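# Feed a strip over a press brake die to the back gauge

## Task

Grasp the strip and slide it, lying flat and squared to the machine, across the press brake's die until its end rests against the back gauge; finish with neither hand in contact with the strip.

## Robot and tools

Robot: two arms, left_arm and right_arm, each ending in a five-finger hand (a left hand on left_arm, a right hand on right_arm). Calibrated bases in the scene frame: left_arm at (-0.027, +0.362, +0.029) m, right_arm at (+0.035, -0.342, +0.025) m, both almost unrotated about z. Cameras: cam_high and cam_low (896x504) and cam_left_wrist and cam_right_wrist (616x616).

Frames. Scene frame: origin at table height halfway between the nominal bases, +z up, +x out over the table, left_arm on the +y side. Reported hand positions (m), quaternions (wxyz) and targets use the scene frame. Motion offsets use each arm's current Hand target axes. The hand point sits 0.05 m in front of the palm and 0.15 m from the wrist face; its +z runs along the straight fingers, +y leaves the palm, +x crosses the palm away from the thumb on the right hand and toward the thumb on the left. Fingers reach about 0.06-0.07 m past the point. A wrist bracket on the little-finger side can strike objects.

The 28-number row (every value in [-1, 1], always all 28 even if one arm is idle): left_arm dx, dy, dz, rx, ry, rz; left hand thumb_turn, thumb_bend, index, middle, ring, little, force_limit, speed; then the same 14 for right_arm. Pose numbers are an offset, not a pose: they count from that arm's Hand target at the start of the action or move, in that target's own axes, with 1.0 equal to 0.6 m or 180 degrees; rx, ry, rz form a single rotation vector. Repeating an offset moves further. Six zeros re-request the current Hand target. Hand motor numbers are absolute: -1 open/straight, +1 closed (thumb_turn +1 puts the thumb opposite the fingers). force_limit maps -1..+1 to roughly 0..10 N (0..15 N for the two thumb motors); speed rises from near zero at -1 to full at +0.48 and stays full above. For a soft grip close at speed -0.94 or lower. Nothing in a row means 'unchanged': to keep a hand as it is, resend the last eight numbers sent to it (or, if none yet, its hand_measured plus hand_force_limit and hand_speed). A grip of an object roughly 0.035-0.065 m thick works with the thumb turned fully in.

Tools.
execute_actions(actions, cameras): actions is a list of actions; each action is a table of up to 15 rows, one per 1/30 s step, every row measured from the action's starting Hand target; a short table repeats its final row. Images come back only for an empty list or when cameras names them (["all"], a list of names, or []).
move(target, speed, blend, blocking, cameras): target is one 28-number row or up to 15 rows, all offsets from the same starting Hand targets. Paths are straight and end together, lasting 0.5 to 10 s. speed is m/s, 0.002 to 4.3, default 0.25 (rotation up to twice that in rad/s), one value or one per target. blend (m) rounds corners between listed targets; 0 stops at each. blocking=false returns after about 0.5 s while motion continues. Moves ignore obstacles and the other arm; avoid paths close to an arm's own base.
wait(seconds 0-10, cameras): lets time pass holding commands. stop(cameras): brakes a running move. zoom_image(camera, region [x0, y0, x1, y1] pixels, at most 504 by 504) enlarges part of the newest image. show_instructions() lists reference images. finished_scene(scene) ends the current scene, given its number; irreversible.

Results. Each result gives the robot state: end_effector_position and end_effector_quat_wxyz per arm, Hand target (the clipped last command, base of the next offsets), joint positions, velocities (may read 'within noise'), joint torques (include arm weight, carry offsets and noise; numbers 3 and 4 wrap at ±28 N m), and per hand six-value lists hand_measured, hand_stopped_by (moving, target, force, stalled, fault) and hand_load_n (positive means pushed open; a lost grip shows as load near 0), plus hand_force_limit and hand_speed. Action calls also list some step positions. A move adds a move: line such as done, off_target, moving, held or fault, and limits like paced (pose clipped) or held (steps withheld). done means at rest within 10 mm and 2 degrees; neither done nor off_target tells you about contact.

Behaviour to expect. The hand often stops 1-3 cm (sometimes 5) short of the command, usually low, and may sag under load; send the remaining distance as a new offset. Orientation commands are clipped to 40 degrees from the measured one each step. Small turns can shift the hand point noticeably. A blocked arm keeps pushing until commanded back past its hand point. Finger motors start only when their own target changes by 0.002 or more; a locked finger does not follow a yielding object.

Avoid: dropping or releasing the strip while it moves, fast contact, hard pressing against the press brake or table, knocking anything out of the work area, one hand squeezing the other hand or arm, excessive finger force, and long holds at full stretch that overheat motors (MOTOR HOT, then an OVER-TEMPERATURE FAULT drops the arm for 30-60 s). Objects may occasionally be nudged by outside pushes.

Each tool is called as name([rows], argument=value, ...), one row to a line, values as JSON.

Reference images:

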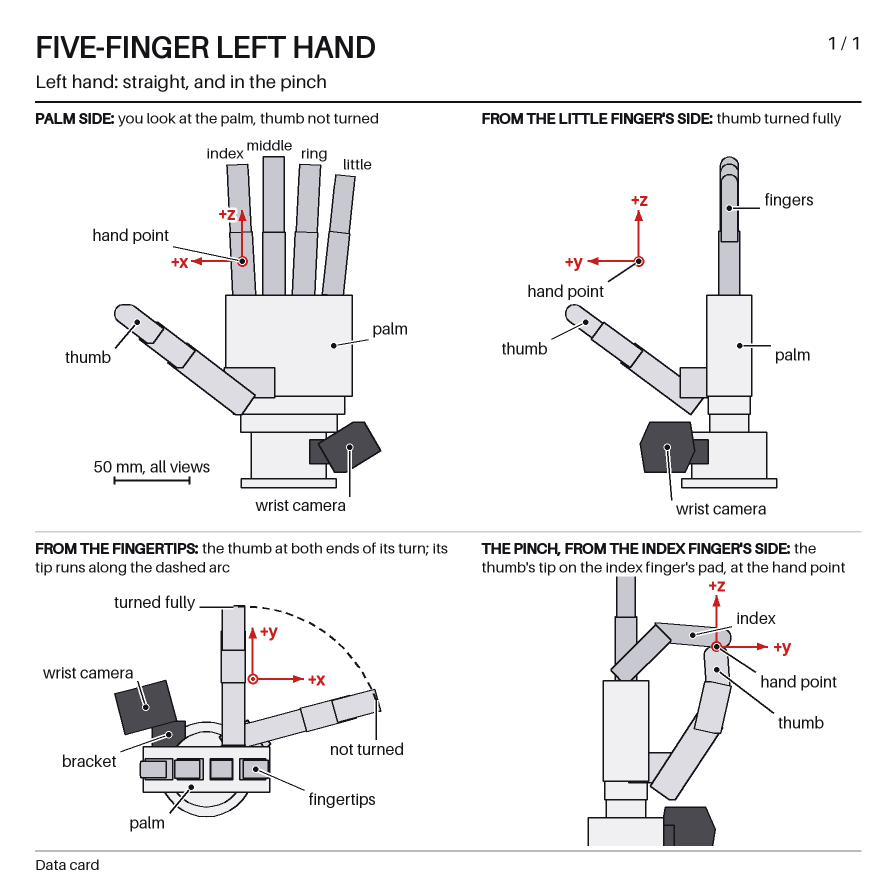

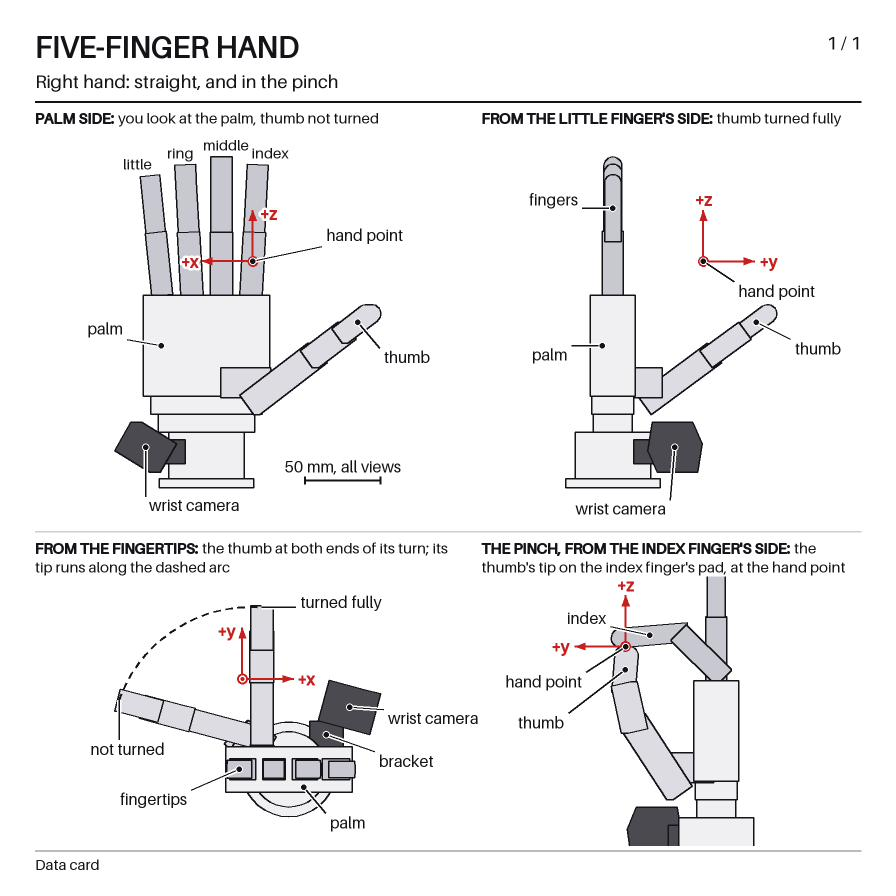

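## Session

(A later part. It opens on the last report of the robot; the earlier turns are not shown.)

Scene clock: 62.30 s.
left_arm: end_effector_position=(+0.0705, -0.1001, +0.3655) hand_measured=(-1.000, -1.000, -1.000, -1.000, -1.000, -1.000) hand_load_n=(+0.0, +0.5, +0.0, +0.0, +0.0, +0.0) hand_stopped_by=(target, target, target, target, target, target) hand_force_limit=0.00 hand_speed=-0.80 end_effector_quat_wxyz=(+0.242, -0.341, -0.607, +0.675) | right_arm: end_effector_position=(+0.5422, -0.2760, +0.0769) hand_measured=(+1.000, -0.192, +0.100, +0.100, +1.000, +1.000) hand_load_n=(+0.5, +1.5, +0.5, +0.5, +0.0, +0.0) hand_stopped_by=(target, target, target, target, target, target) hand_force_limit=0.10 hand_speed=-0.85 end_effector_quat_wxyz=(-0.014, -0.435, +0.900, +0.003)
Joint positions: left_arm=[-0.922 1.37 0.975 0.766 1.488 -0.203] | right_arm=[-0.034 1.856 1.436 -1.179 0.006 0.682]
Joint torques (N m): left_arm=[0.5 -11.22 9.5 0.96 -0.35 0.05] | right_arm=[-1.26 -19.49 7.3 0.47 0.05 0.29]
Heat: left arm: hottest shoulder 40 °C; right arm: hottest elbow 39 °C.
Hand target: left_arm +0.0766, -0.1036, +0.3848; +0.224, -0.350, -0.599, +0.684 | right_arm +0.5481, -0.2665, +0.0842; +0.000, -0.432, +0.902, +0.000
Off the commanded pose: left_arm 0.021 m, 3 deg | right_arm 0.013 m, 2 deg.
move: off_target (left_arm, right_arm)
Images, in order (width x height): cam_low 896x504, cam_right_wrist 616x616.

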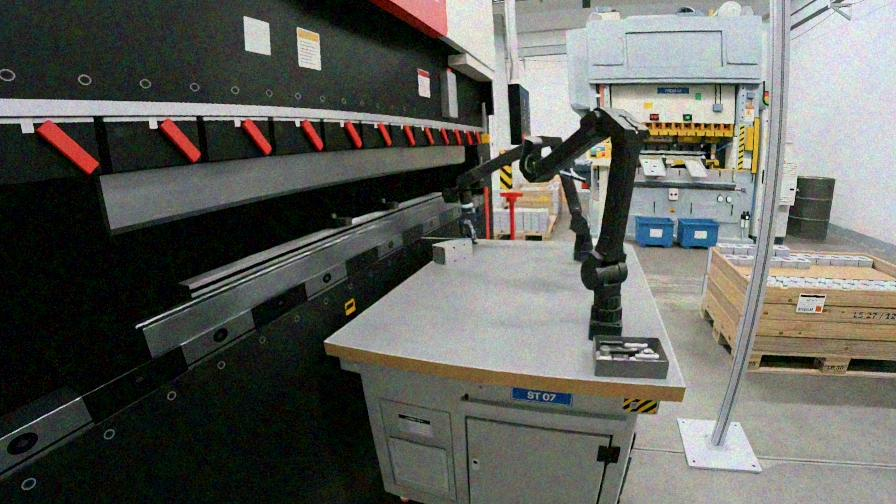

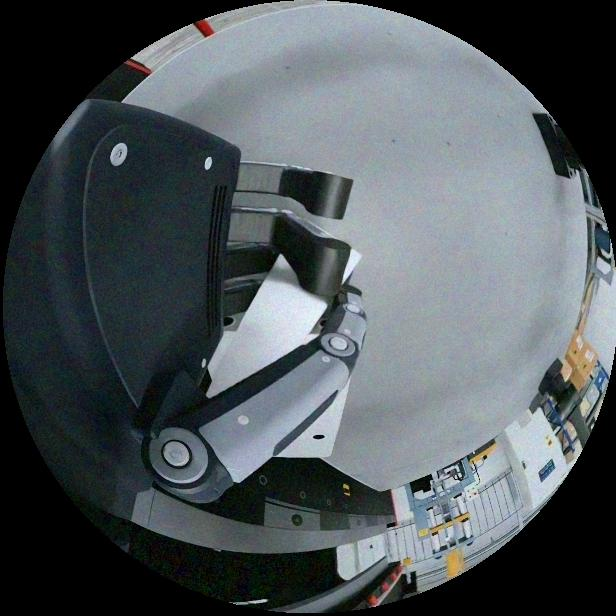

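move(target=[0,0,0,0,0,0,-1,-1,-1,-1,-1,-1,0,-0.8,0,0,0,0,0,0,1,-0.6,0.0,0.0,1,1,0.1,-0.85], cameras=["cam_low","cam_right_wrist","cam_high"], speed=0.06)

zoom_image(camera="cam_low", region=[410, 210, 500, 280])

zoom_image(camera="cam_right_wrist", region=[200, 220, 440, 460])

Scene clock: 65.43 s.
left_arm: end_effector_position=(+0.0705, -0.1001, +0.3655) hand_measured=(-1.000, -1.000, -1.000, -1.000, -1.000, -1.000) hand_load_n=(-0.5, +0.0, +0.0, +0.0, +0.0, +0.0) hand_stopped_by=(target, target, target, target, target, target) hand_force_limit=0.00 hand_speed=-0.80 end_effector_quat_wxyz=(+0.242, -0.341, -0.607, +0.675) | right_arm: end_effector_position=(+0.5422, -0.2763, +0.0768) hand_measured=(+1.000, -0.600, +0.000, +0.000, +1.000, +1.000) hand_load_n=(+0.0, +0.0, +0.0, +0.0, -0.5, +0.0) hand_stopped_by=(target, target, target, target, target, target) hand_force_limit=0.10 hand_speed=-0.85 end_effector_quat_wxyz=(-0.014, -0.435, +0.900, +0.003)
Joint positions: left_arm=[-0.922 1.37 0.975 0.766 1.488 -0.203] | right_arm=[-0.034 1.856 1.436 -1.179 0.007 0.682]
Joint torques (N m): left_arm=[0.26 -11.22 9.46 0.94 -0.35 0.04] | right_arm=[-1.2 -19.49 7.28 0.47 0.05 0.29]
Heat: left arm: hottest shoulder 40 °C; right arm: hottest elbow 39 °C.
Hand target: left_arm +0.0766, -0.1036, +0.3848; +0.224, -0.350, -0.599, +0.684 | right_arm +0.5481, -0.2665, +0.0842; +0.000, -0.432, +0.902, +0.000
Off the commanded pose: left_arm 0.021 m, 3 deg | right_arm 0.014 m, 2 deg.
move: off_target (left_arm, right_arm)
Images, in order (width x height): cam_high 896x504, cam_low 896x504, cam_right_wrist 616x616.

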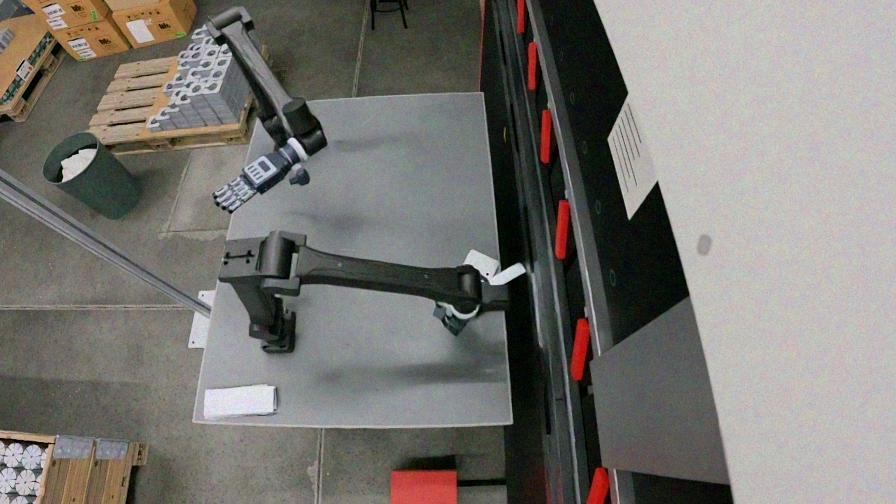

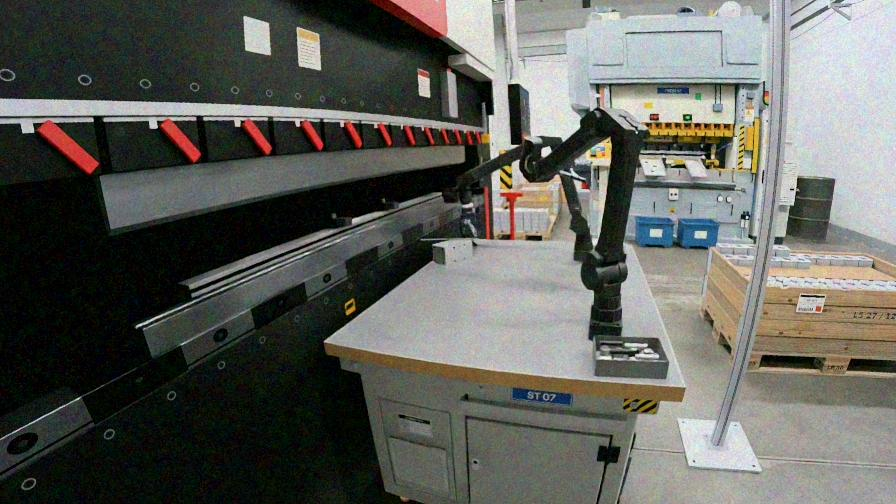

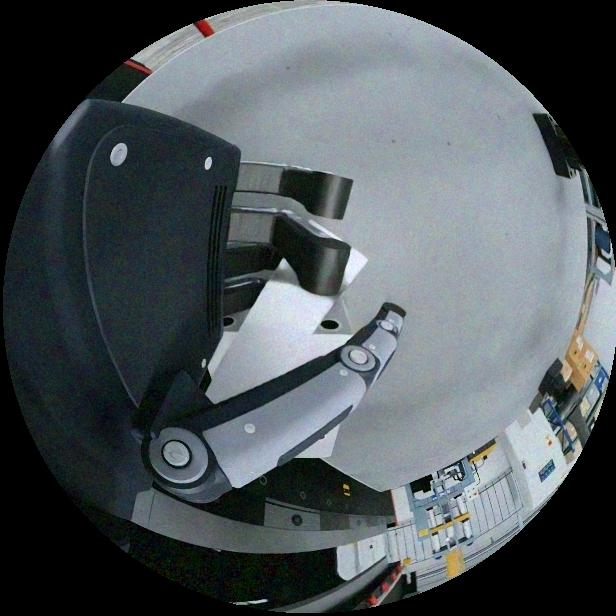

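Scaled by 5.600 from the camera's 896x504 image, which has a finer 1280x720 frame.

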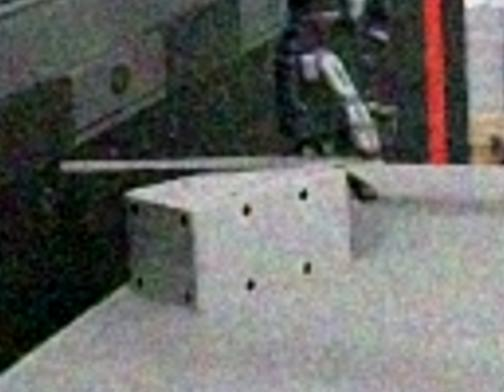

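Scaled by 2.100 from the camera's 616x616 image, which has a finer 880x880 frame.

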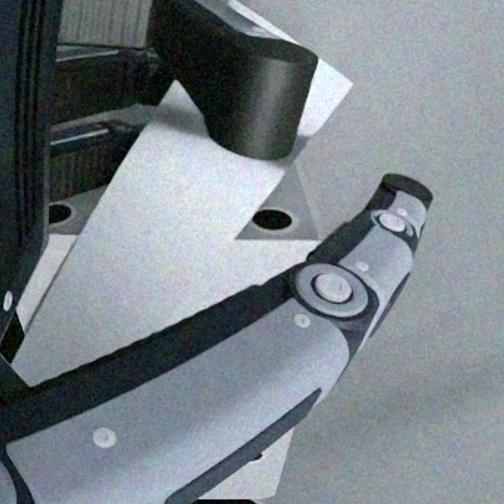

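move(target=[0,0,0,0,0,0,-1,-1,-1,-1,-1,-1,0,-0.8,0,0,0,0,0,0,1,-1,-0.35,-0.35,1,1,0.1,-0.8], cameras=["cam_low","cam_right_wrist","cam_high"], speed=0.06)

zoom_image(camera="cam_low", region=[410, 210, 500, 280])

zoom_image(camera="cam_right_wrist", region=[200, 220, 440, 460])

zoom_image(camera="cam_high", region=[420, 200, 540, 320])

Scene clock: 67.97 s.
left_arm: end_effector_position=(+0.0705, -0.1001, +0.3655) hand_measured=(-1.000, -1.000, -1.000, -1.000, -1.000, -1.000) hand_load_n=(+0.0, +0.5, +0.0, +0.0, +0.0, +0.0) hand_stopped_by=(target, target, target, target, target, target) hand_force_limit=0.00 hand_speed=-0.80 end_effector_quat_wxyz=(+0.242, -0.341, -0.607, +0.675) | right_arm: end_effector_position=(+0.5422, -0.2763, +0.0768) hand_measured=(+1.000, -1.000, -0.350, -0.350, +1.000, +1.000) hand_load_n=(+0.0, +0.0, +0.0, +0.0, -0.5, +0.0) hand_stopped_by=(target, target, target, target, target, target) hand_force_limit=0.10 hand_speed=-0.80 end_effector_quat_wxyz=(-0.014, -0.435, +0.900, +0.003)
Joint positions: left_arm=[-0.922 1.37 0.975 0.766 1.488 -0.203] | right_arm=[-0.034 1.856 1.436 -1.179 0.007 0.682]
Joint torques (N m): left_arm=[0.56 -11.52 9.5 0.98 -0.35 0.05] | right_arm=[-1.26 -19.49 7.28 0.46 0.05 0.29]
Heat: left arm: hottest shoulder 40 °C; right arm: hottest elbow 38 °C.
Hand target: left_arm +0.0766, -0.1036, +0.3848; +0.224, -0.350, -0.599, +0.684 | right_arm +0.5481, -0.2665, +0.0842; +0.000, -0.432, +0.902, +0.000
Off the commanded pose: left_arm 0.021 m, 3 deg | right_arm 0.014 m, 2 deg.
move: off_target (left_arm, right_arm)
Images, in order (width x height): cam_high 896x504, cam_low 896x504, cam_right_wrist 616x616.

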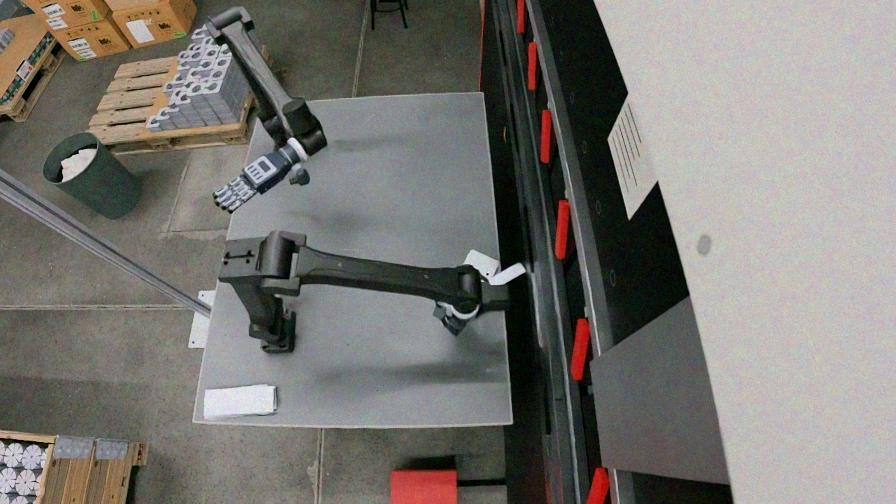

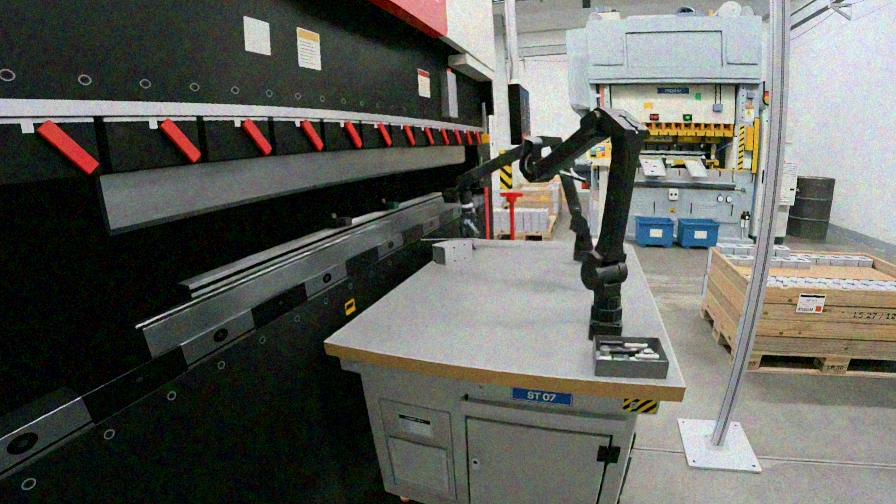

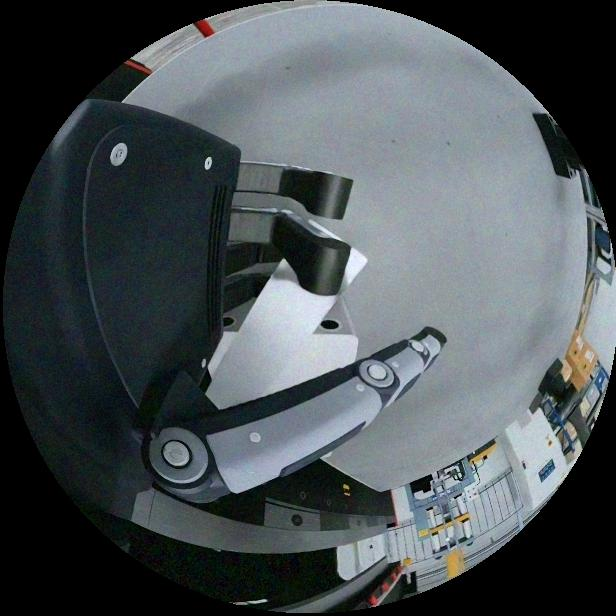

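Scaled by 5.600 from the camera's 896x504 image, which has a finer 1280x720 frame.

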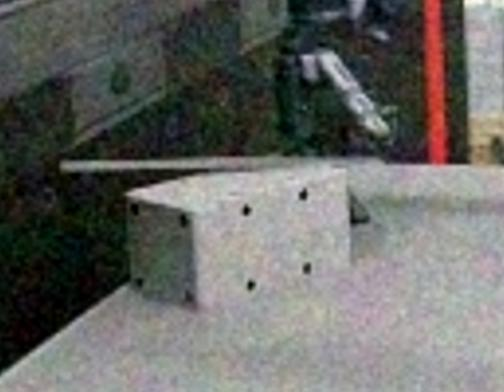

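Scaled by 2.100 from the camera's 616x616 image, which has a finer 880x880 frame.

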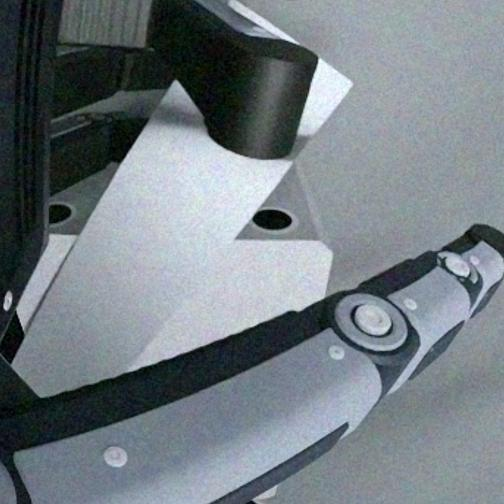

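Scaled by 4.200 from the camera's 896x504 image, which has a finer 1280x720 frame.

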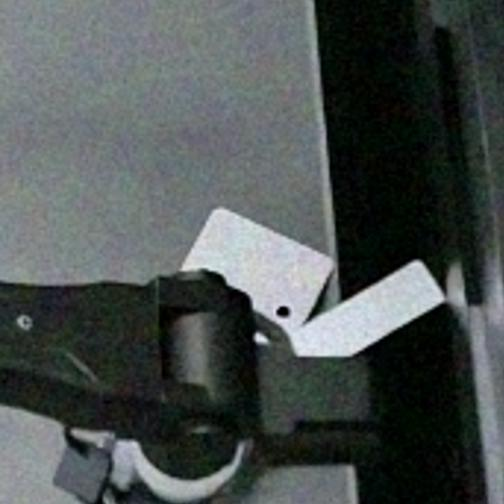

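move(target=[0,0,0,0,0,0,-1,-1,-1,-1,-1,-1,0,-0.8,0.022,-0.0405,0,0,0,0.148,1,-1,-0.35,-0.35,1,1,0.1,-0.8], cameras=["cam_low","cam_right_wrist","cam_high"], speed=0.06)

zoom_image(camera="cam_low", region=[410, 210, 500, 280])

zoom_image(camera="cam_right_wrist", region=[200, 220, 440, 460])

zoom_image(camera="cam_high", region=[420, 200, 540, 320])

Scene clock: 76.03 s.
left_arm: end_effector_position=(+0.0705, -0.1001, +0.3655) hand_measured=(-1.000, -1.000, -1.000, -1.000, -1.000, -1.000) hand_load_n=(-0.5, +0.0, +0.0, +0.0, +0.0, +0.0) hand_stopped_by=(target, target, target, target, target, target) hand_force_limit=0.00 hand_speed=-0.80 end_effector_quat_wxyz=(+0.242, -0.341, -0.607, +0.675) | right_arm: end_effector_position=(+0.5544, -0.2919, +0.0745) hand_measured=(+1.000, -1.000, -0.350, -0.350, +1.000, +1.000) hand_load_n=(+0.0, +0.0, +0.0, +0.0, +0.0, +0.0) hand_stopped_by=(target, target, target, target, target, target) hand_force_limit=0.10 hand_speed=-0.80 end_effector_quat_wxyz=(-0.016, -0.225, +0.974, +0.001)
Joint positions: left_arm=[-0.922 1.37 0.975 0.766 1.488 -0.203] | right_arm=[-0.075 1.82 1.38 -1.162 0.007 1.087]
Joint torques (N m): left_arm=[0.79 -11.34 9.48 0.92 -0.33 0.06] | right_arm=[-2.73 -19.84 6.23 0.62 0.04 0.31]
Heat: left arm: hottest shoulder 40 °C; right arm: hottest elbow 38 °C.
Hand target: left_arm +0.0766, -0.1036, +0.3848; +0.224, -0.350, -0.599, +0.684 | right_arm +0.5587, -0.2920, +0.0842; +0.000, -0.212, +0.977, +0.000
Off the commanded pose: left_arm 0.021 m, 3 deg | right_arm 0.011 m, 2 deg.
move: off_target (left_arm, right_arm)
Images, in order (width x height): cam_high 896x504, cam_low 896x504, cam_right_wrist 616x616.

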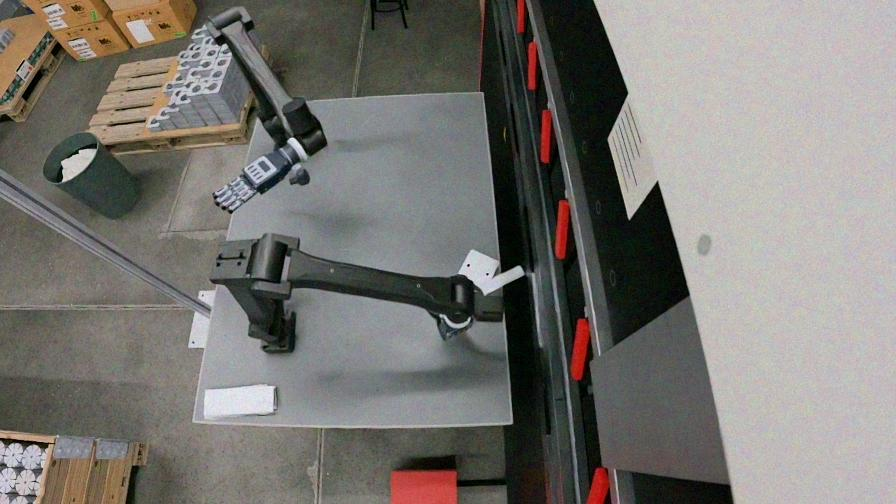

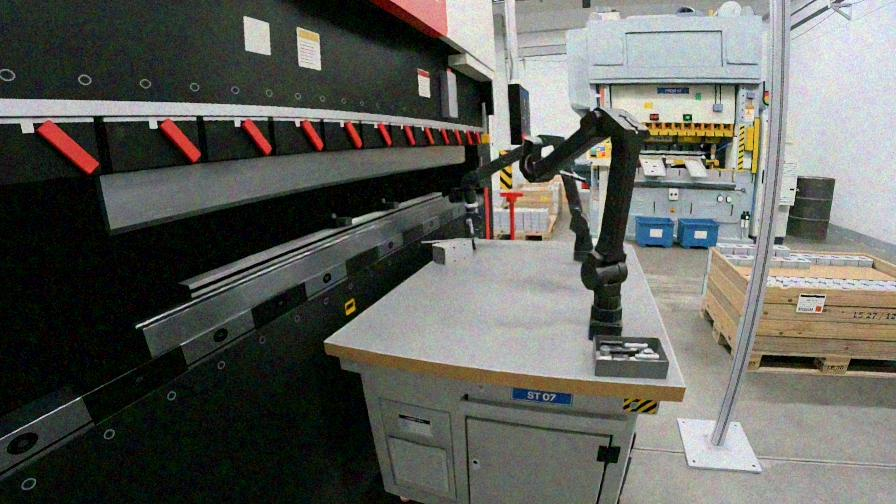

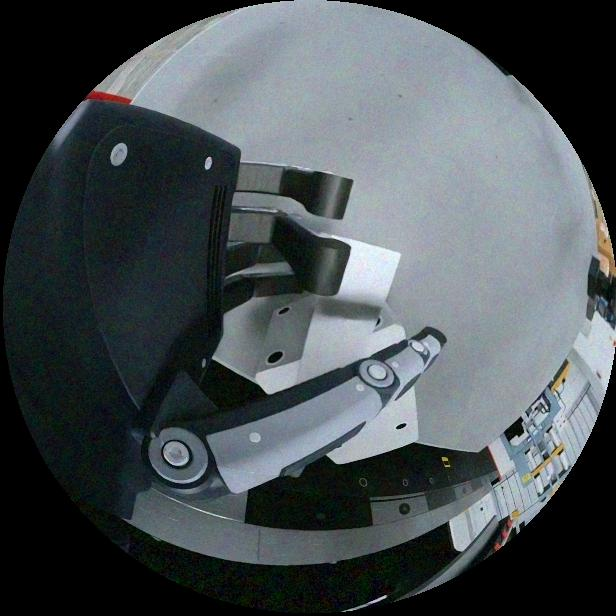

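Scaled by 5.600 from the camera's 896x504 image, which has a finer 1280x720 frame.

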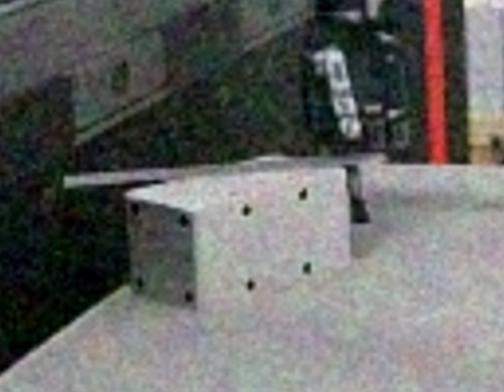

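Scaled by 2.100 from the camera's 616x616 image, which has a finer 880x880 frame.

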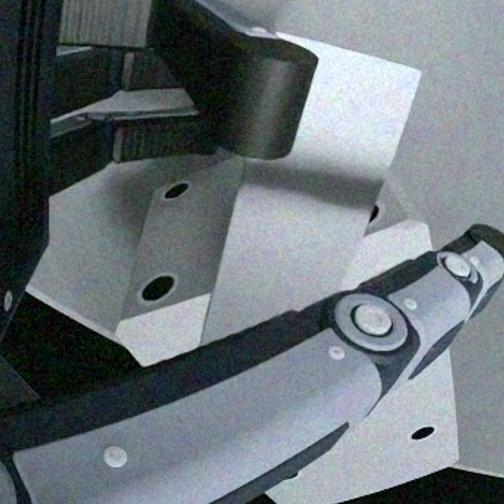

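Scaled by 4.200 from the camera's 896x504 image, which has a finer 1280x720 frame.

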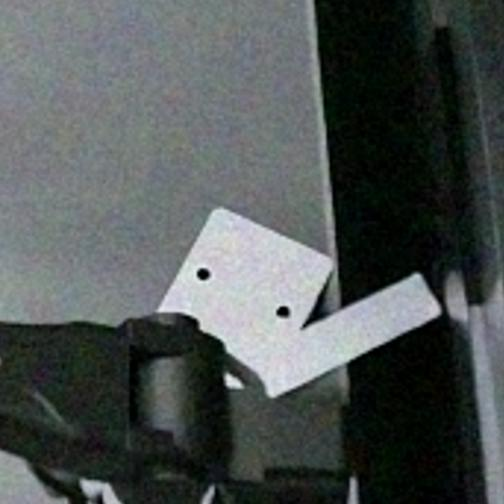

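move([
  [0,0,0,0,0,0,-1,-1,-1,-1,-1,-1,0,-0.8,0.0133,0,-0.01,0,0,0,1,-1,-0.35,-0.35,1,1,-0.4,-0.6],
  [0,0,0,0,0,0,-1,-1,-1,-1,-1,-1,0,-0.8,0.0133,0,-0.01,0,0,0,1,-0.3,-0.35,-0.35,1,1,-0.7,-0.6],
], cameras=["cam_low","cam_right_wrist"], speed=0.06)

zoom_image(camera="cam_low", region=[410, 210, 500, 280])

zoom_image(camera="cam_right_wrist", region=[200, 220, 440, 460])

Scene clock: 79.97 s.
left_arm: end_effector_position=(+0.0705, -0.1001, +0.3655) hand_measured=(-1.000, -1.000, -1.000, -1.000, -1.000, -1.000) hand_load_n=(+0.0, +0.0, +0.0, -0.5, +0.0, +0.0) hand_stopped_by=(target, target, target, target, target, target) hand_force_limit=0.00 hand_speed=-0.80 end_effector_quat_wxyz=(+0.242, -0.341, -0.607, +0.675) | right_arm: end_effector_position=(+0.5501, -0.2957, +0.0814) hand_measured=(+1.000, -0.300, -0.350, -0.350, +1.000, +1.000) hand_load_n=(+0.0, +0.0, +0.0, +0.0, +0.5, +0.0) hand_stopped_by=(target, target, target, target, target, target) hand_force_limit=-0.70 hand_speed=-0.60 end_effector_quat_wxyz=(-0.012, -0.220, +0.975, -0.001)
Joint positions: left_arm=[-0.922 1.37 0.975 0.766 1.488 -0.203] | right_arm=[-0.083 1.796 1.364 -1.162 0.007 1.089]
Joint torques (N m): left_arm=[0.38 -11.4 9.51 0.92 -0.37 0.04] | right_arm=[-2.73 -19.37 6.3 0.36 0.05 0.24]
Heat: left arm: hottest shoulder 40 °C; right arm: hottest elbow 38 °C.
Hand target: left_arm +0.0766, -0.1036, +0.3848; +0.224, -0.350, -0.599, +0.684 | right_arm +0.5514, -0.2953, +0.0902; +0.000, -0.212, +0.977, +0.000
Off the commanded pose: left_arm 0.021 m, 3 deg | right_arm 0.009 m, 2 deg.
move: off_target (left_arm)
Images, in order (width x height): cam_low 896x504, cam_right_wrist 616x616.

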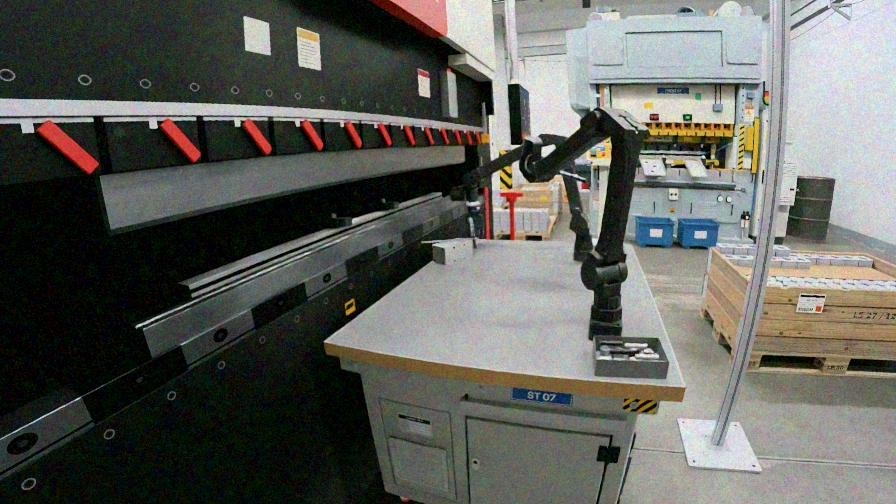

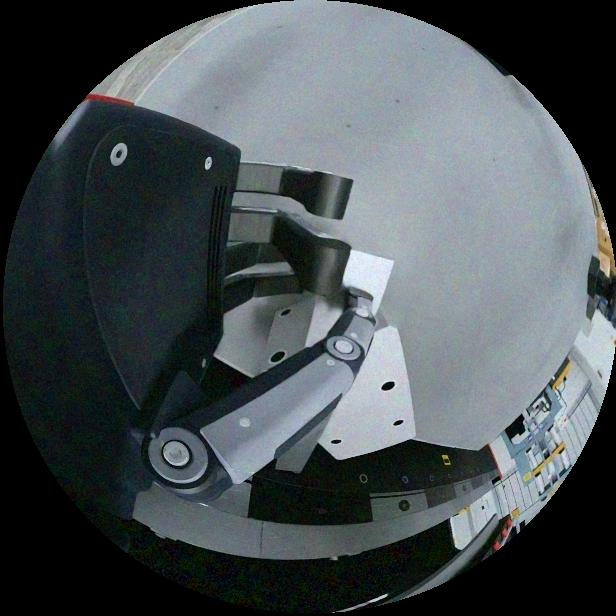

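Scaled by 5.600 from the camera's 896x504 image, which has a finer 1280x720 frame.

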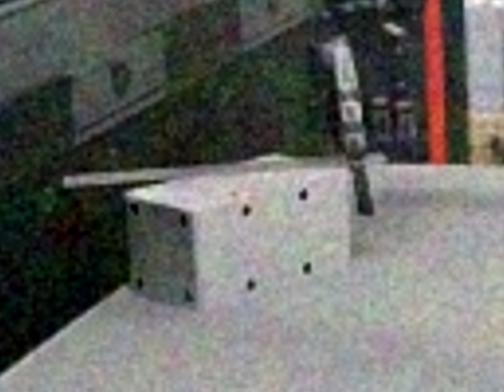

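Scaled by 2.100 from the camera's 616x616 image, which has a finer 880x880 frame.

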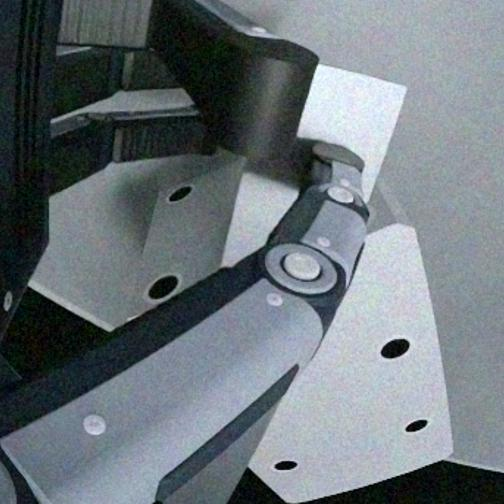

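move(target=[0,0,0,0,0,0,-1,-1,-1,-1,-1,-1,0,-0.8,0,0,0,0,0,0,1,-0.3,0.0,0.6,1,1,-0.6,-0.88], cameras=["cam_low","cam_right_wrist"], speed=0.06)

zoom_image(camera="cam_low", region=[410, 210, 500, 280])

zoom_image(camera="cam_right_wrist", region=[200, 220, 440, 460])

Scene clock: 82.83 s.
left_arm: end_effector_position=(+0.0705, -0.1001, +0.3655) hand_measured=(-1.000, -1.000, -1.000, -1.000, -1.000, -1.000) hand_load_n=(+0.0, +0.0, +0.0, +0.0, +0.0, +0.0) hand_stopped_by=(target, target, target, target, target, target) hand_force_limit=0.00 hand_speed=-0.80 end_effector_quat_wxyz=(+0.242, -0.341, -0.607, +0.675) | right_arm: end_effector_position=(+0.5503, -0.2957, +0.0814) hand_measured=(+1.000, -0.300, +0.000, +0.250, +1.000, +1.000) hand_load_n=(+0.0, +1.0, +0.0, +3.5, +0.0, +0.0) hand_stopped_by=(target, target, target, force, target, target) hand_force_limit=-0.60 hand_speed=-0.88 end_effector_quat_wxyz=(-0.012, -0.219, +0.976, -0.001)
Joint positions: left_arm=[-0.922 1.37 0.975 0.766 1.488 -0.203] | right_arm=[-0.083 1.796 1.364 -1.162 0.007 1.09]
Joint torques (N m): left_arm=[0.73 -11.58 9.5 1.01 -0.33 0.04] | right_arm=[-2.67 -19.37 6.27 0.35 0.04 0.24]
Heat: left arm: hottest shoulder 40 °C; right arm: hottest elbow 38 °C.
Hand target: left_arm +0.0766, -0.1036, +0.3848; +0.224, -0.350, -0.599, +0.684 | right_arm +0.5514, -0.2953, +0.0902; +0.000, -0.212, +0.977, +0.000
Off the commanded pose: left_arm 0.021 m, 3 deg | right_arm 0.009 m, 2 deg.
move: off_target (left_arm)
Images, in order (width x height): cam_low 896x504, cam_right_wrist 616x616.

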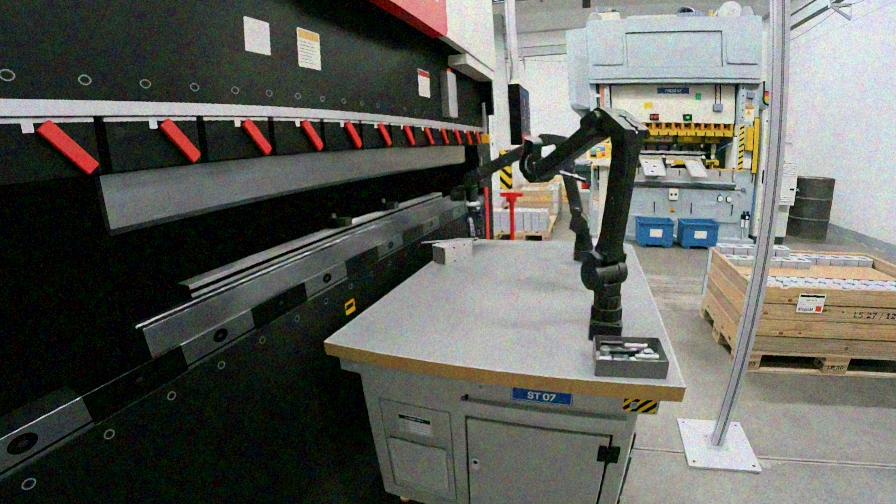

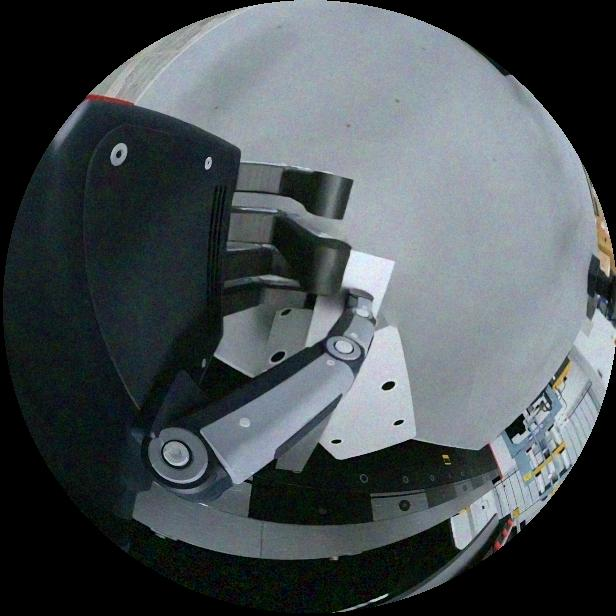

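Scaled by 5.600 from the camera's 896x504 image, which has a finer 1280x720 frame.

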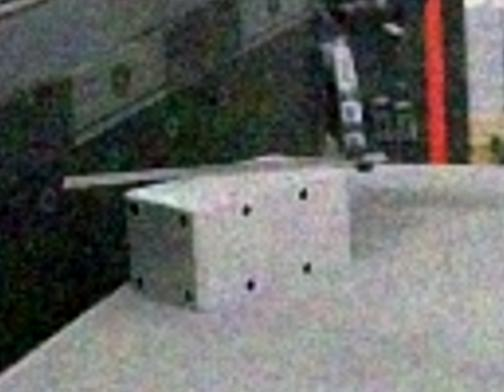

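Scaled by 2.100 from the camera's 616x616 image, which has a finer 880x880 frame.

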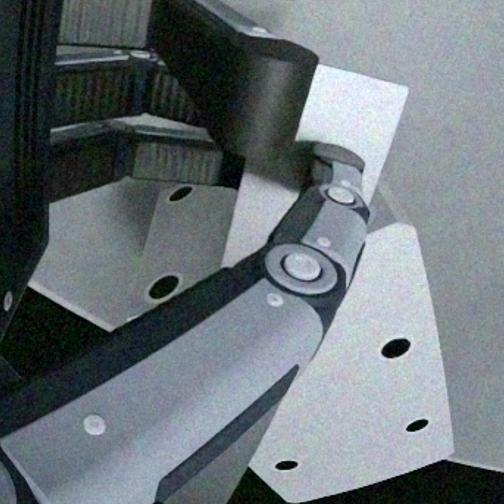

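move(target=[0,0,0,0,0,0,-1,-1,-1,-1,-1,-1,0,-0.8,0,0,0,0,0,0,1,-0.3,0.6,0.6,1,1,-0.4,-0.88], cameras=["cam_low","cam_right_wrist"], speed=0.06)

zoom_image(camera="cam_low", region=[410, 210, 500, 280])

zoom_image(camera="cam_right_wrist", region=[200, 220, 440, 460])

Scene clock: 84.50 s.
left_arm: end_effector_position=(+0.0705, -0.1001, +0.3655) hand_measured=(-1.000, -1.000, -1.000, -1.000, -1.000, -1.000) hand_load_n=(-0.5, +0.0, +0.0, +0.0, +0.0, -0.5) hand_stopped_by=(target, target, target, target, target, target) hand_force_limit=0.00 hand_speed=-0.80 end_effector_quat_wxyz=(+0.242, -0.341, -0.607, +0.675) | right_arm: end_effector_position=(+0.5503, -0.2954, +0.0822) hand_measured=(+1.000, -0.300, +0.288, +0.250, +1.000, +1.000) hand_load_n=(-0.5, +2.0, +3.5, +0.0, +0.0, +0.0) hand_stopped_by=(target, target, force, force, target, target) hand_force_limit=-0.40 hand_speed=-0.88 end_effector_quat_wxyz=(-0.011, -0.220, +0.975, +0.000)
Joint positions: left_arm=[-0.922 1.37 0.975 0.766 1.488 -0.203] | right_arm=[-0.083 1.794 1.364 -1.162 0.006 1.089]
Joint torques (N m): left_arm=[0.44 -11.28 9.52 0.91 -0.35 0.05] | right_arm=[-2.67 -19.19 6.3 0.36 0.05 0.24]
Heat: left arm: hottest shoulder 40 °C; right arm: hottest elbow 38 °C.
Hand target: left_arm +0.0766, -0.1036, +0.3848; +0.224, -0.350, -0.599, +0.684 | right_arm +0.5514, -0.2953, +0.0902; +0.000, -0.212, +0.977, +0.000
Off the commanded pose: left_arm 0.021 m, 3 deg | right_arm 0.008 m, 2 deg.
move: off_target (left_arm)
Images, in order (width x height): cam_low 896x504, cam_right_wrist 616x616.

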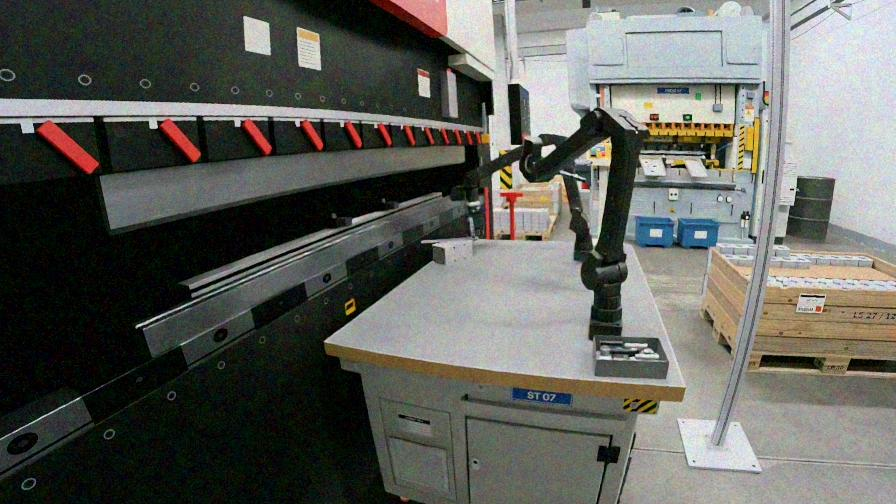

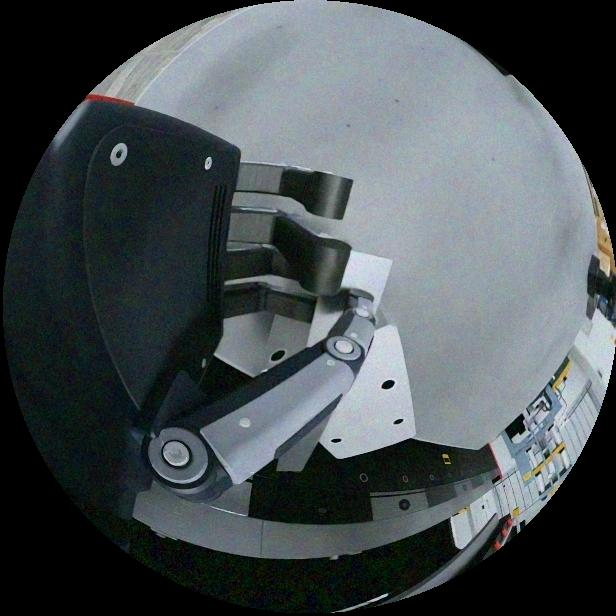

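Scaled by 5.600 from the camera's 896x504 image, which has a finer 1280x720 frame.

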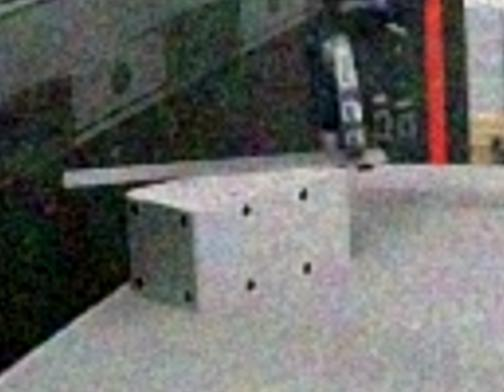

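Scaled by 2.100 from the camera's 616x616 image, which has a finer 880x880 frame.

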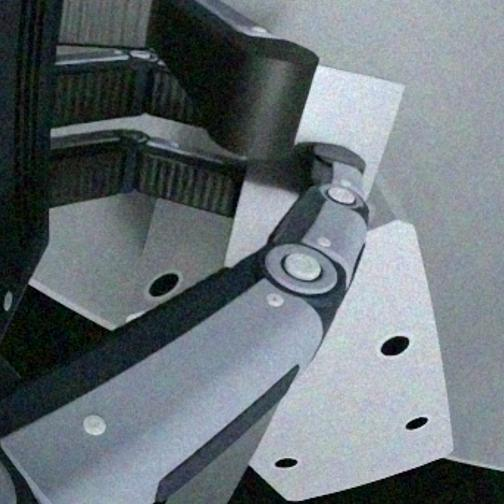

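move(target=[0,0,0,0,0,0,-1,-1,-1,-1,-1,-1,0,-0.8,0,0,0,0,0,0,1,-0.3,0.6,0.65,1,1,-0.2,-0.88], cameras=["cam_low","cam_right_wrist"], speed=0.06)

zoom_image(camera="cam_low", region=[410, 210, 500, 280])

Scene clock: 85.43 s.
left_arm: end_effector_position=(+0.0705, -0.1001, +0.3655) hand_measured=(-1.000, -1.000, -1.000, -1.000, -1.000, -1.000) hand_load_n=(-0.5, +0.0, +0.0, +0.0, +0.0, +0.0) hand_stopped_by=(target, target, target, target, target, target) hand_force_limit=0.00 hand_speed=-0.80 end_effector_quat_wxyz=(+0.242, -0.341, -0.607, +0.675) | right_arm: end_effector_position=(+0.5503, -0.2954, +0.0822) hand_measured=(+1.000, -0.300, +0.288, +0.258, +1.000, +1.000) hand_load_n=(-0.5, +2.5, +2.0, +4.0, +0.0, +0.0) hand_stopped_by=(target, target, force, force, target, target) hand_force_limit=-0.20 hand_speed=-0.88 end_effector_quat_wxyz=(-0.011, -0.220, +0.975, +0.000)
Joint positions: left_arm=[-0.922 1.37 0.975 0.766 1.488 -0.203] | right_arm=[-0.083 1.794 1.364 -1.162 0.006 1.089]
Joint torques (N m): left_arm=[0.38 -11.4 9.54 0.95 -0.33 0.05] | right_arm=[-2.67 -19.19 6.28 0.38 0.05 0.24]
Heat: left arm: hottest shoulder 40 °C; right arm: hottest elbow 38 °C.
Hand target: left_arm +0.0766, -0.1036, +0.3848; +0.224, -0.350, -0.599, +0.684 | right_arm +0.5514, -0.2953, +0.0902; +0.000, -0.212, +0.977, +0.000
Off the commanded pose: left_arm 0.021 m, 3 deg | right_arm 0.008 m, 2 deg.
move: off_target (left_arm)
Images, in order (width x height): cam_low 896x504, cam_right_wrist 616x616.

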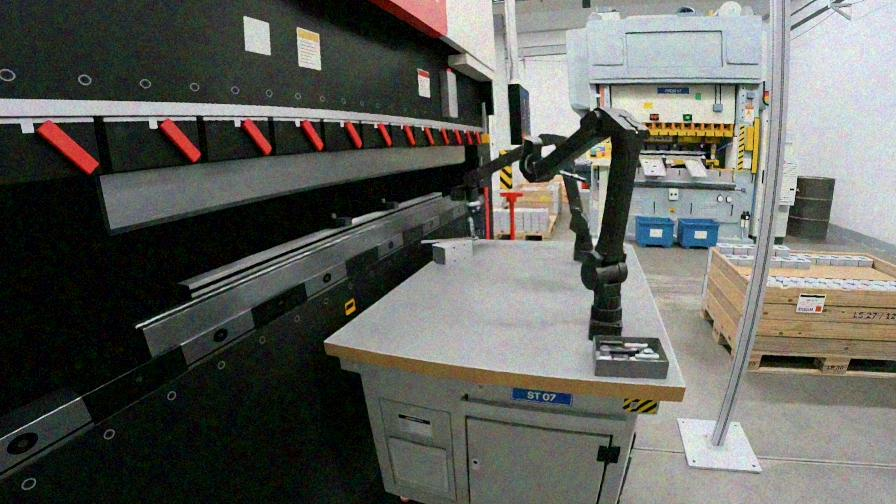

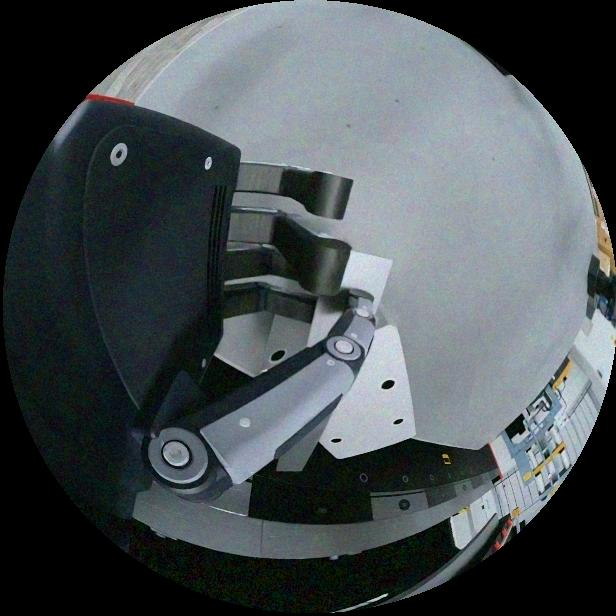

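Scaled by 5.600 from the camera's 896x504 image, which has a finer 1280x720 frame.

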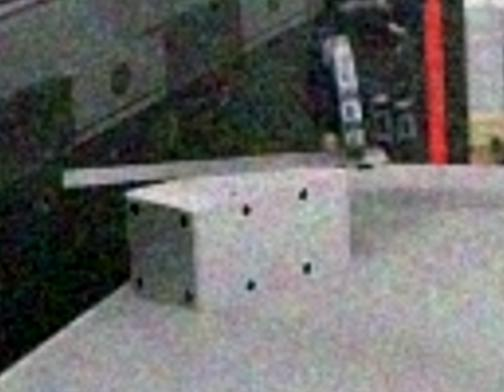

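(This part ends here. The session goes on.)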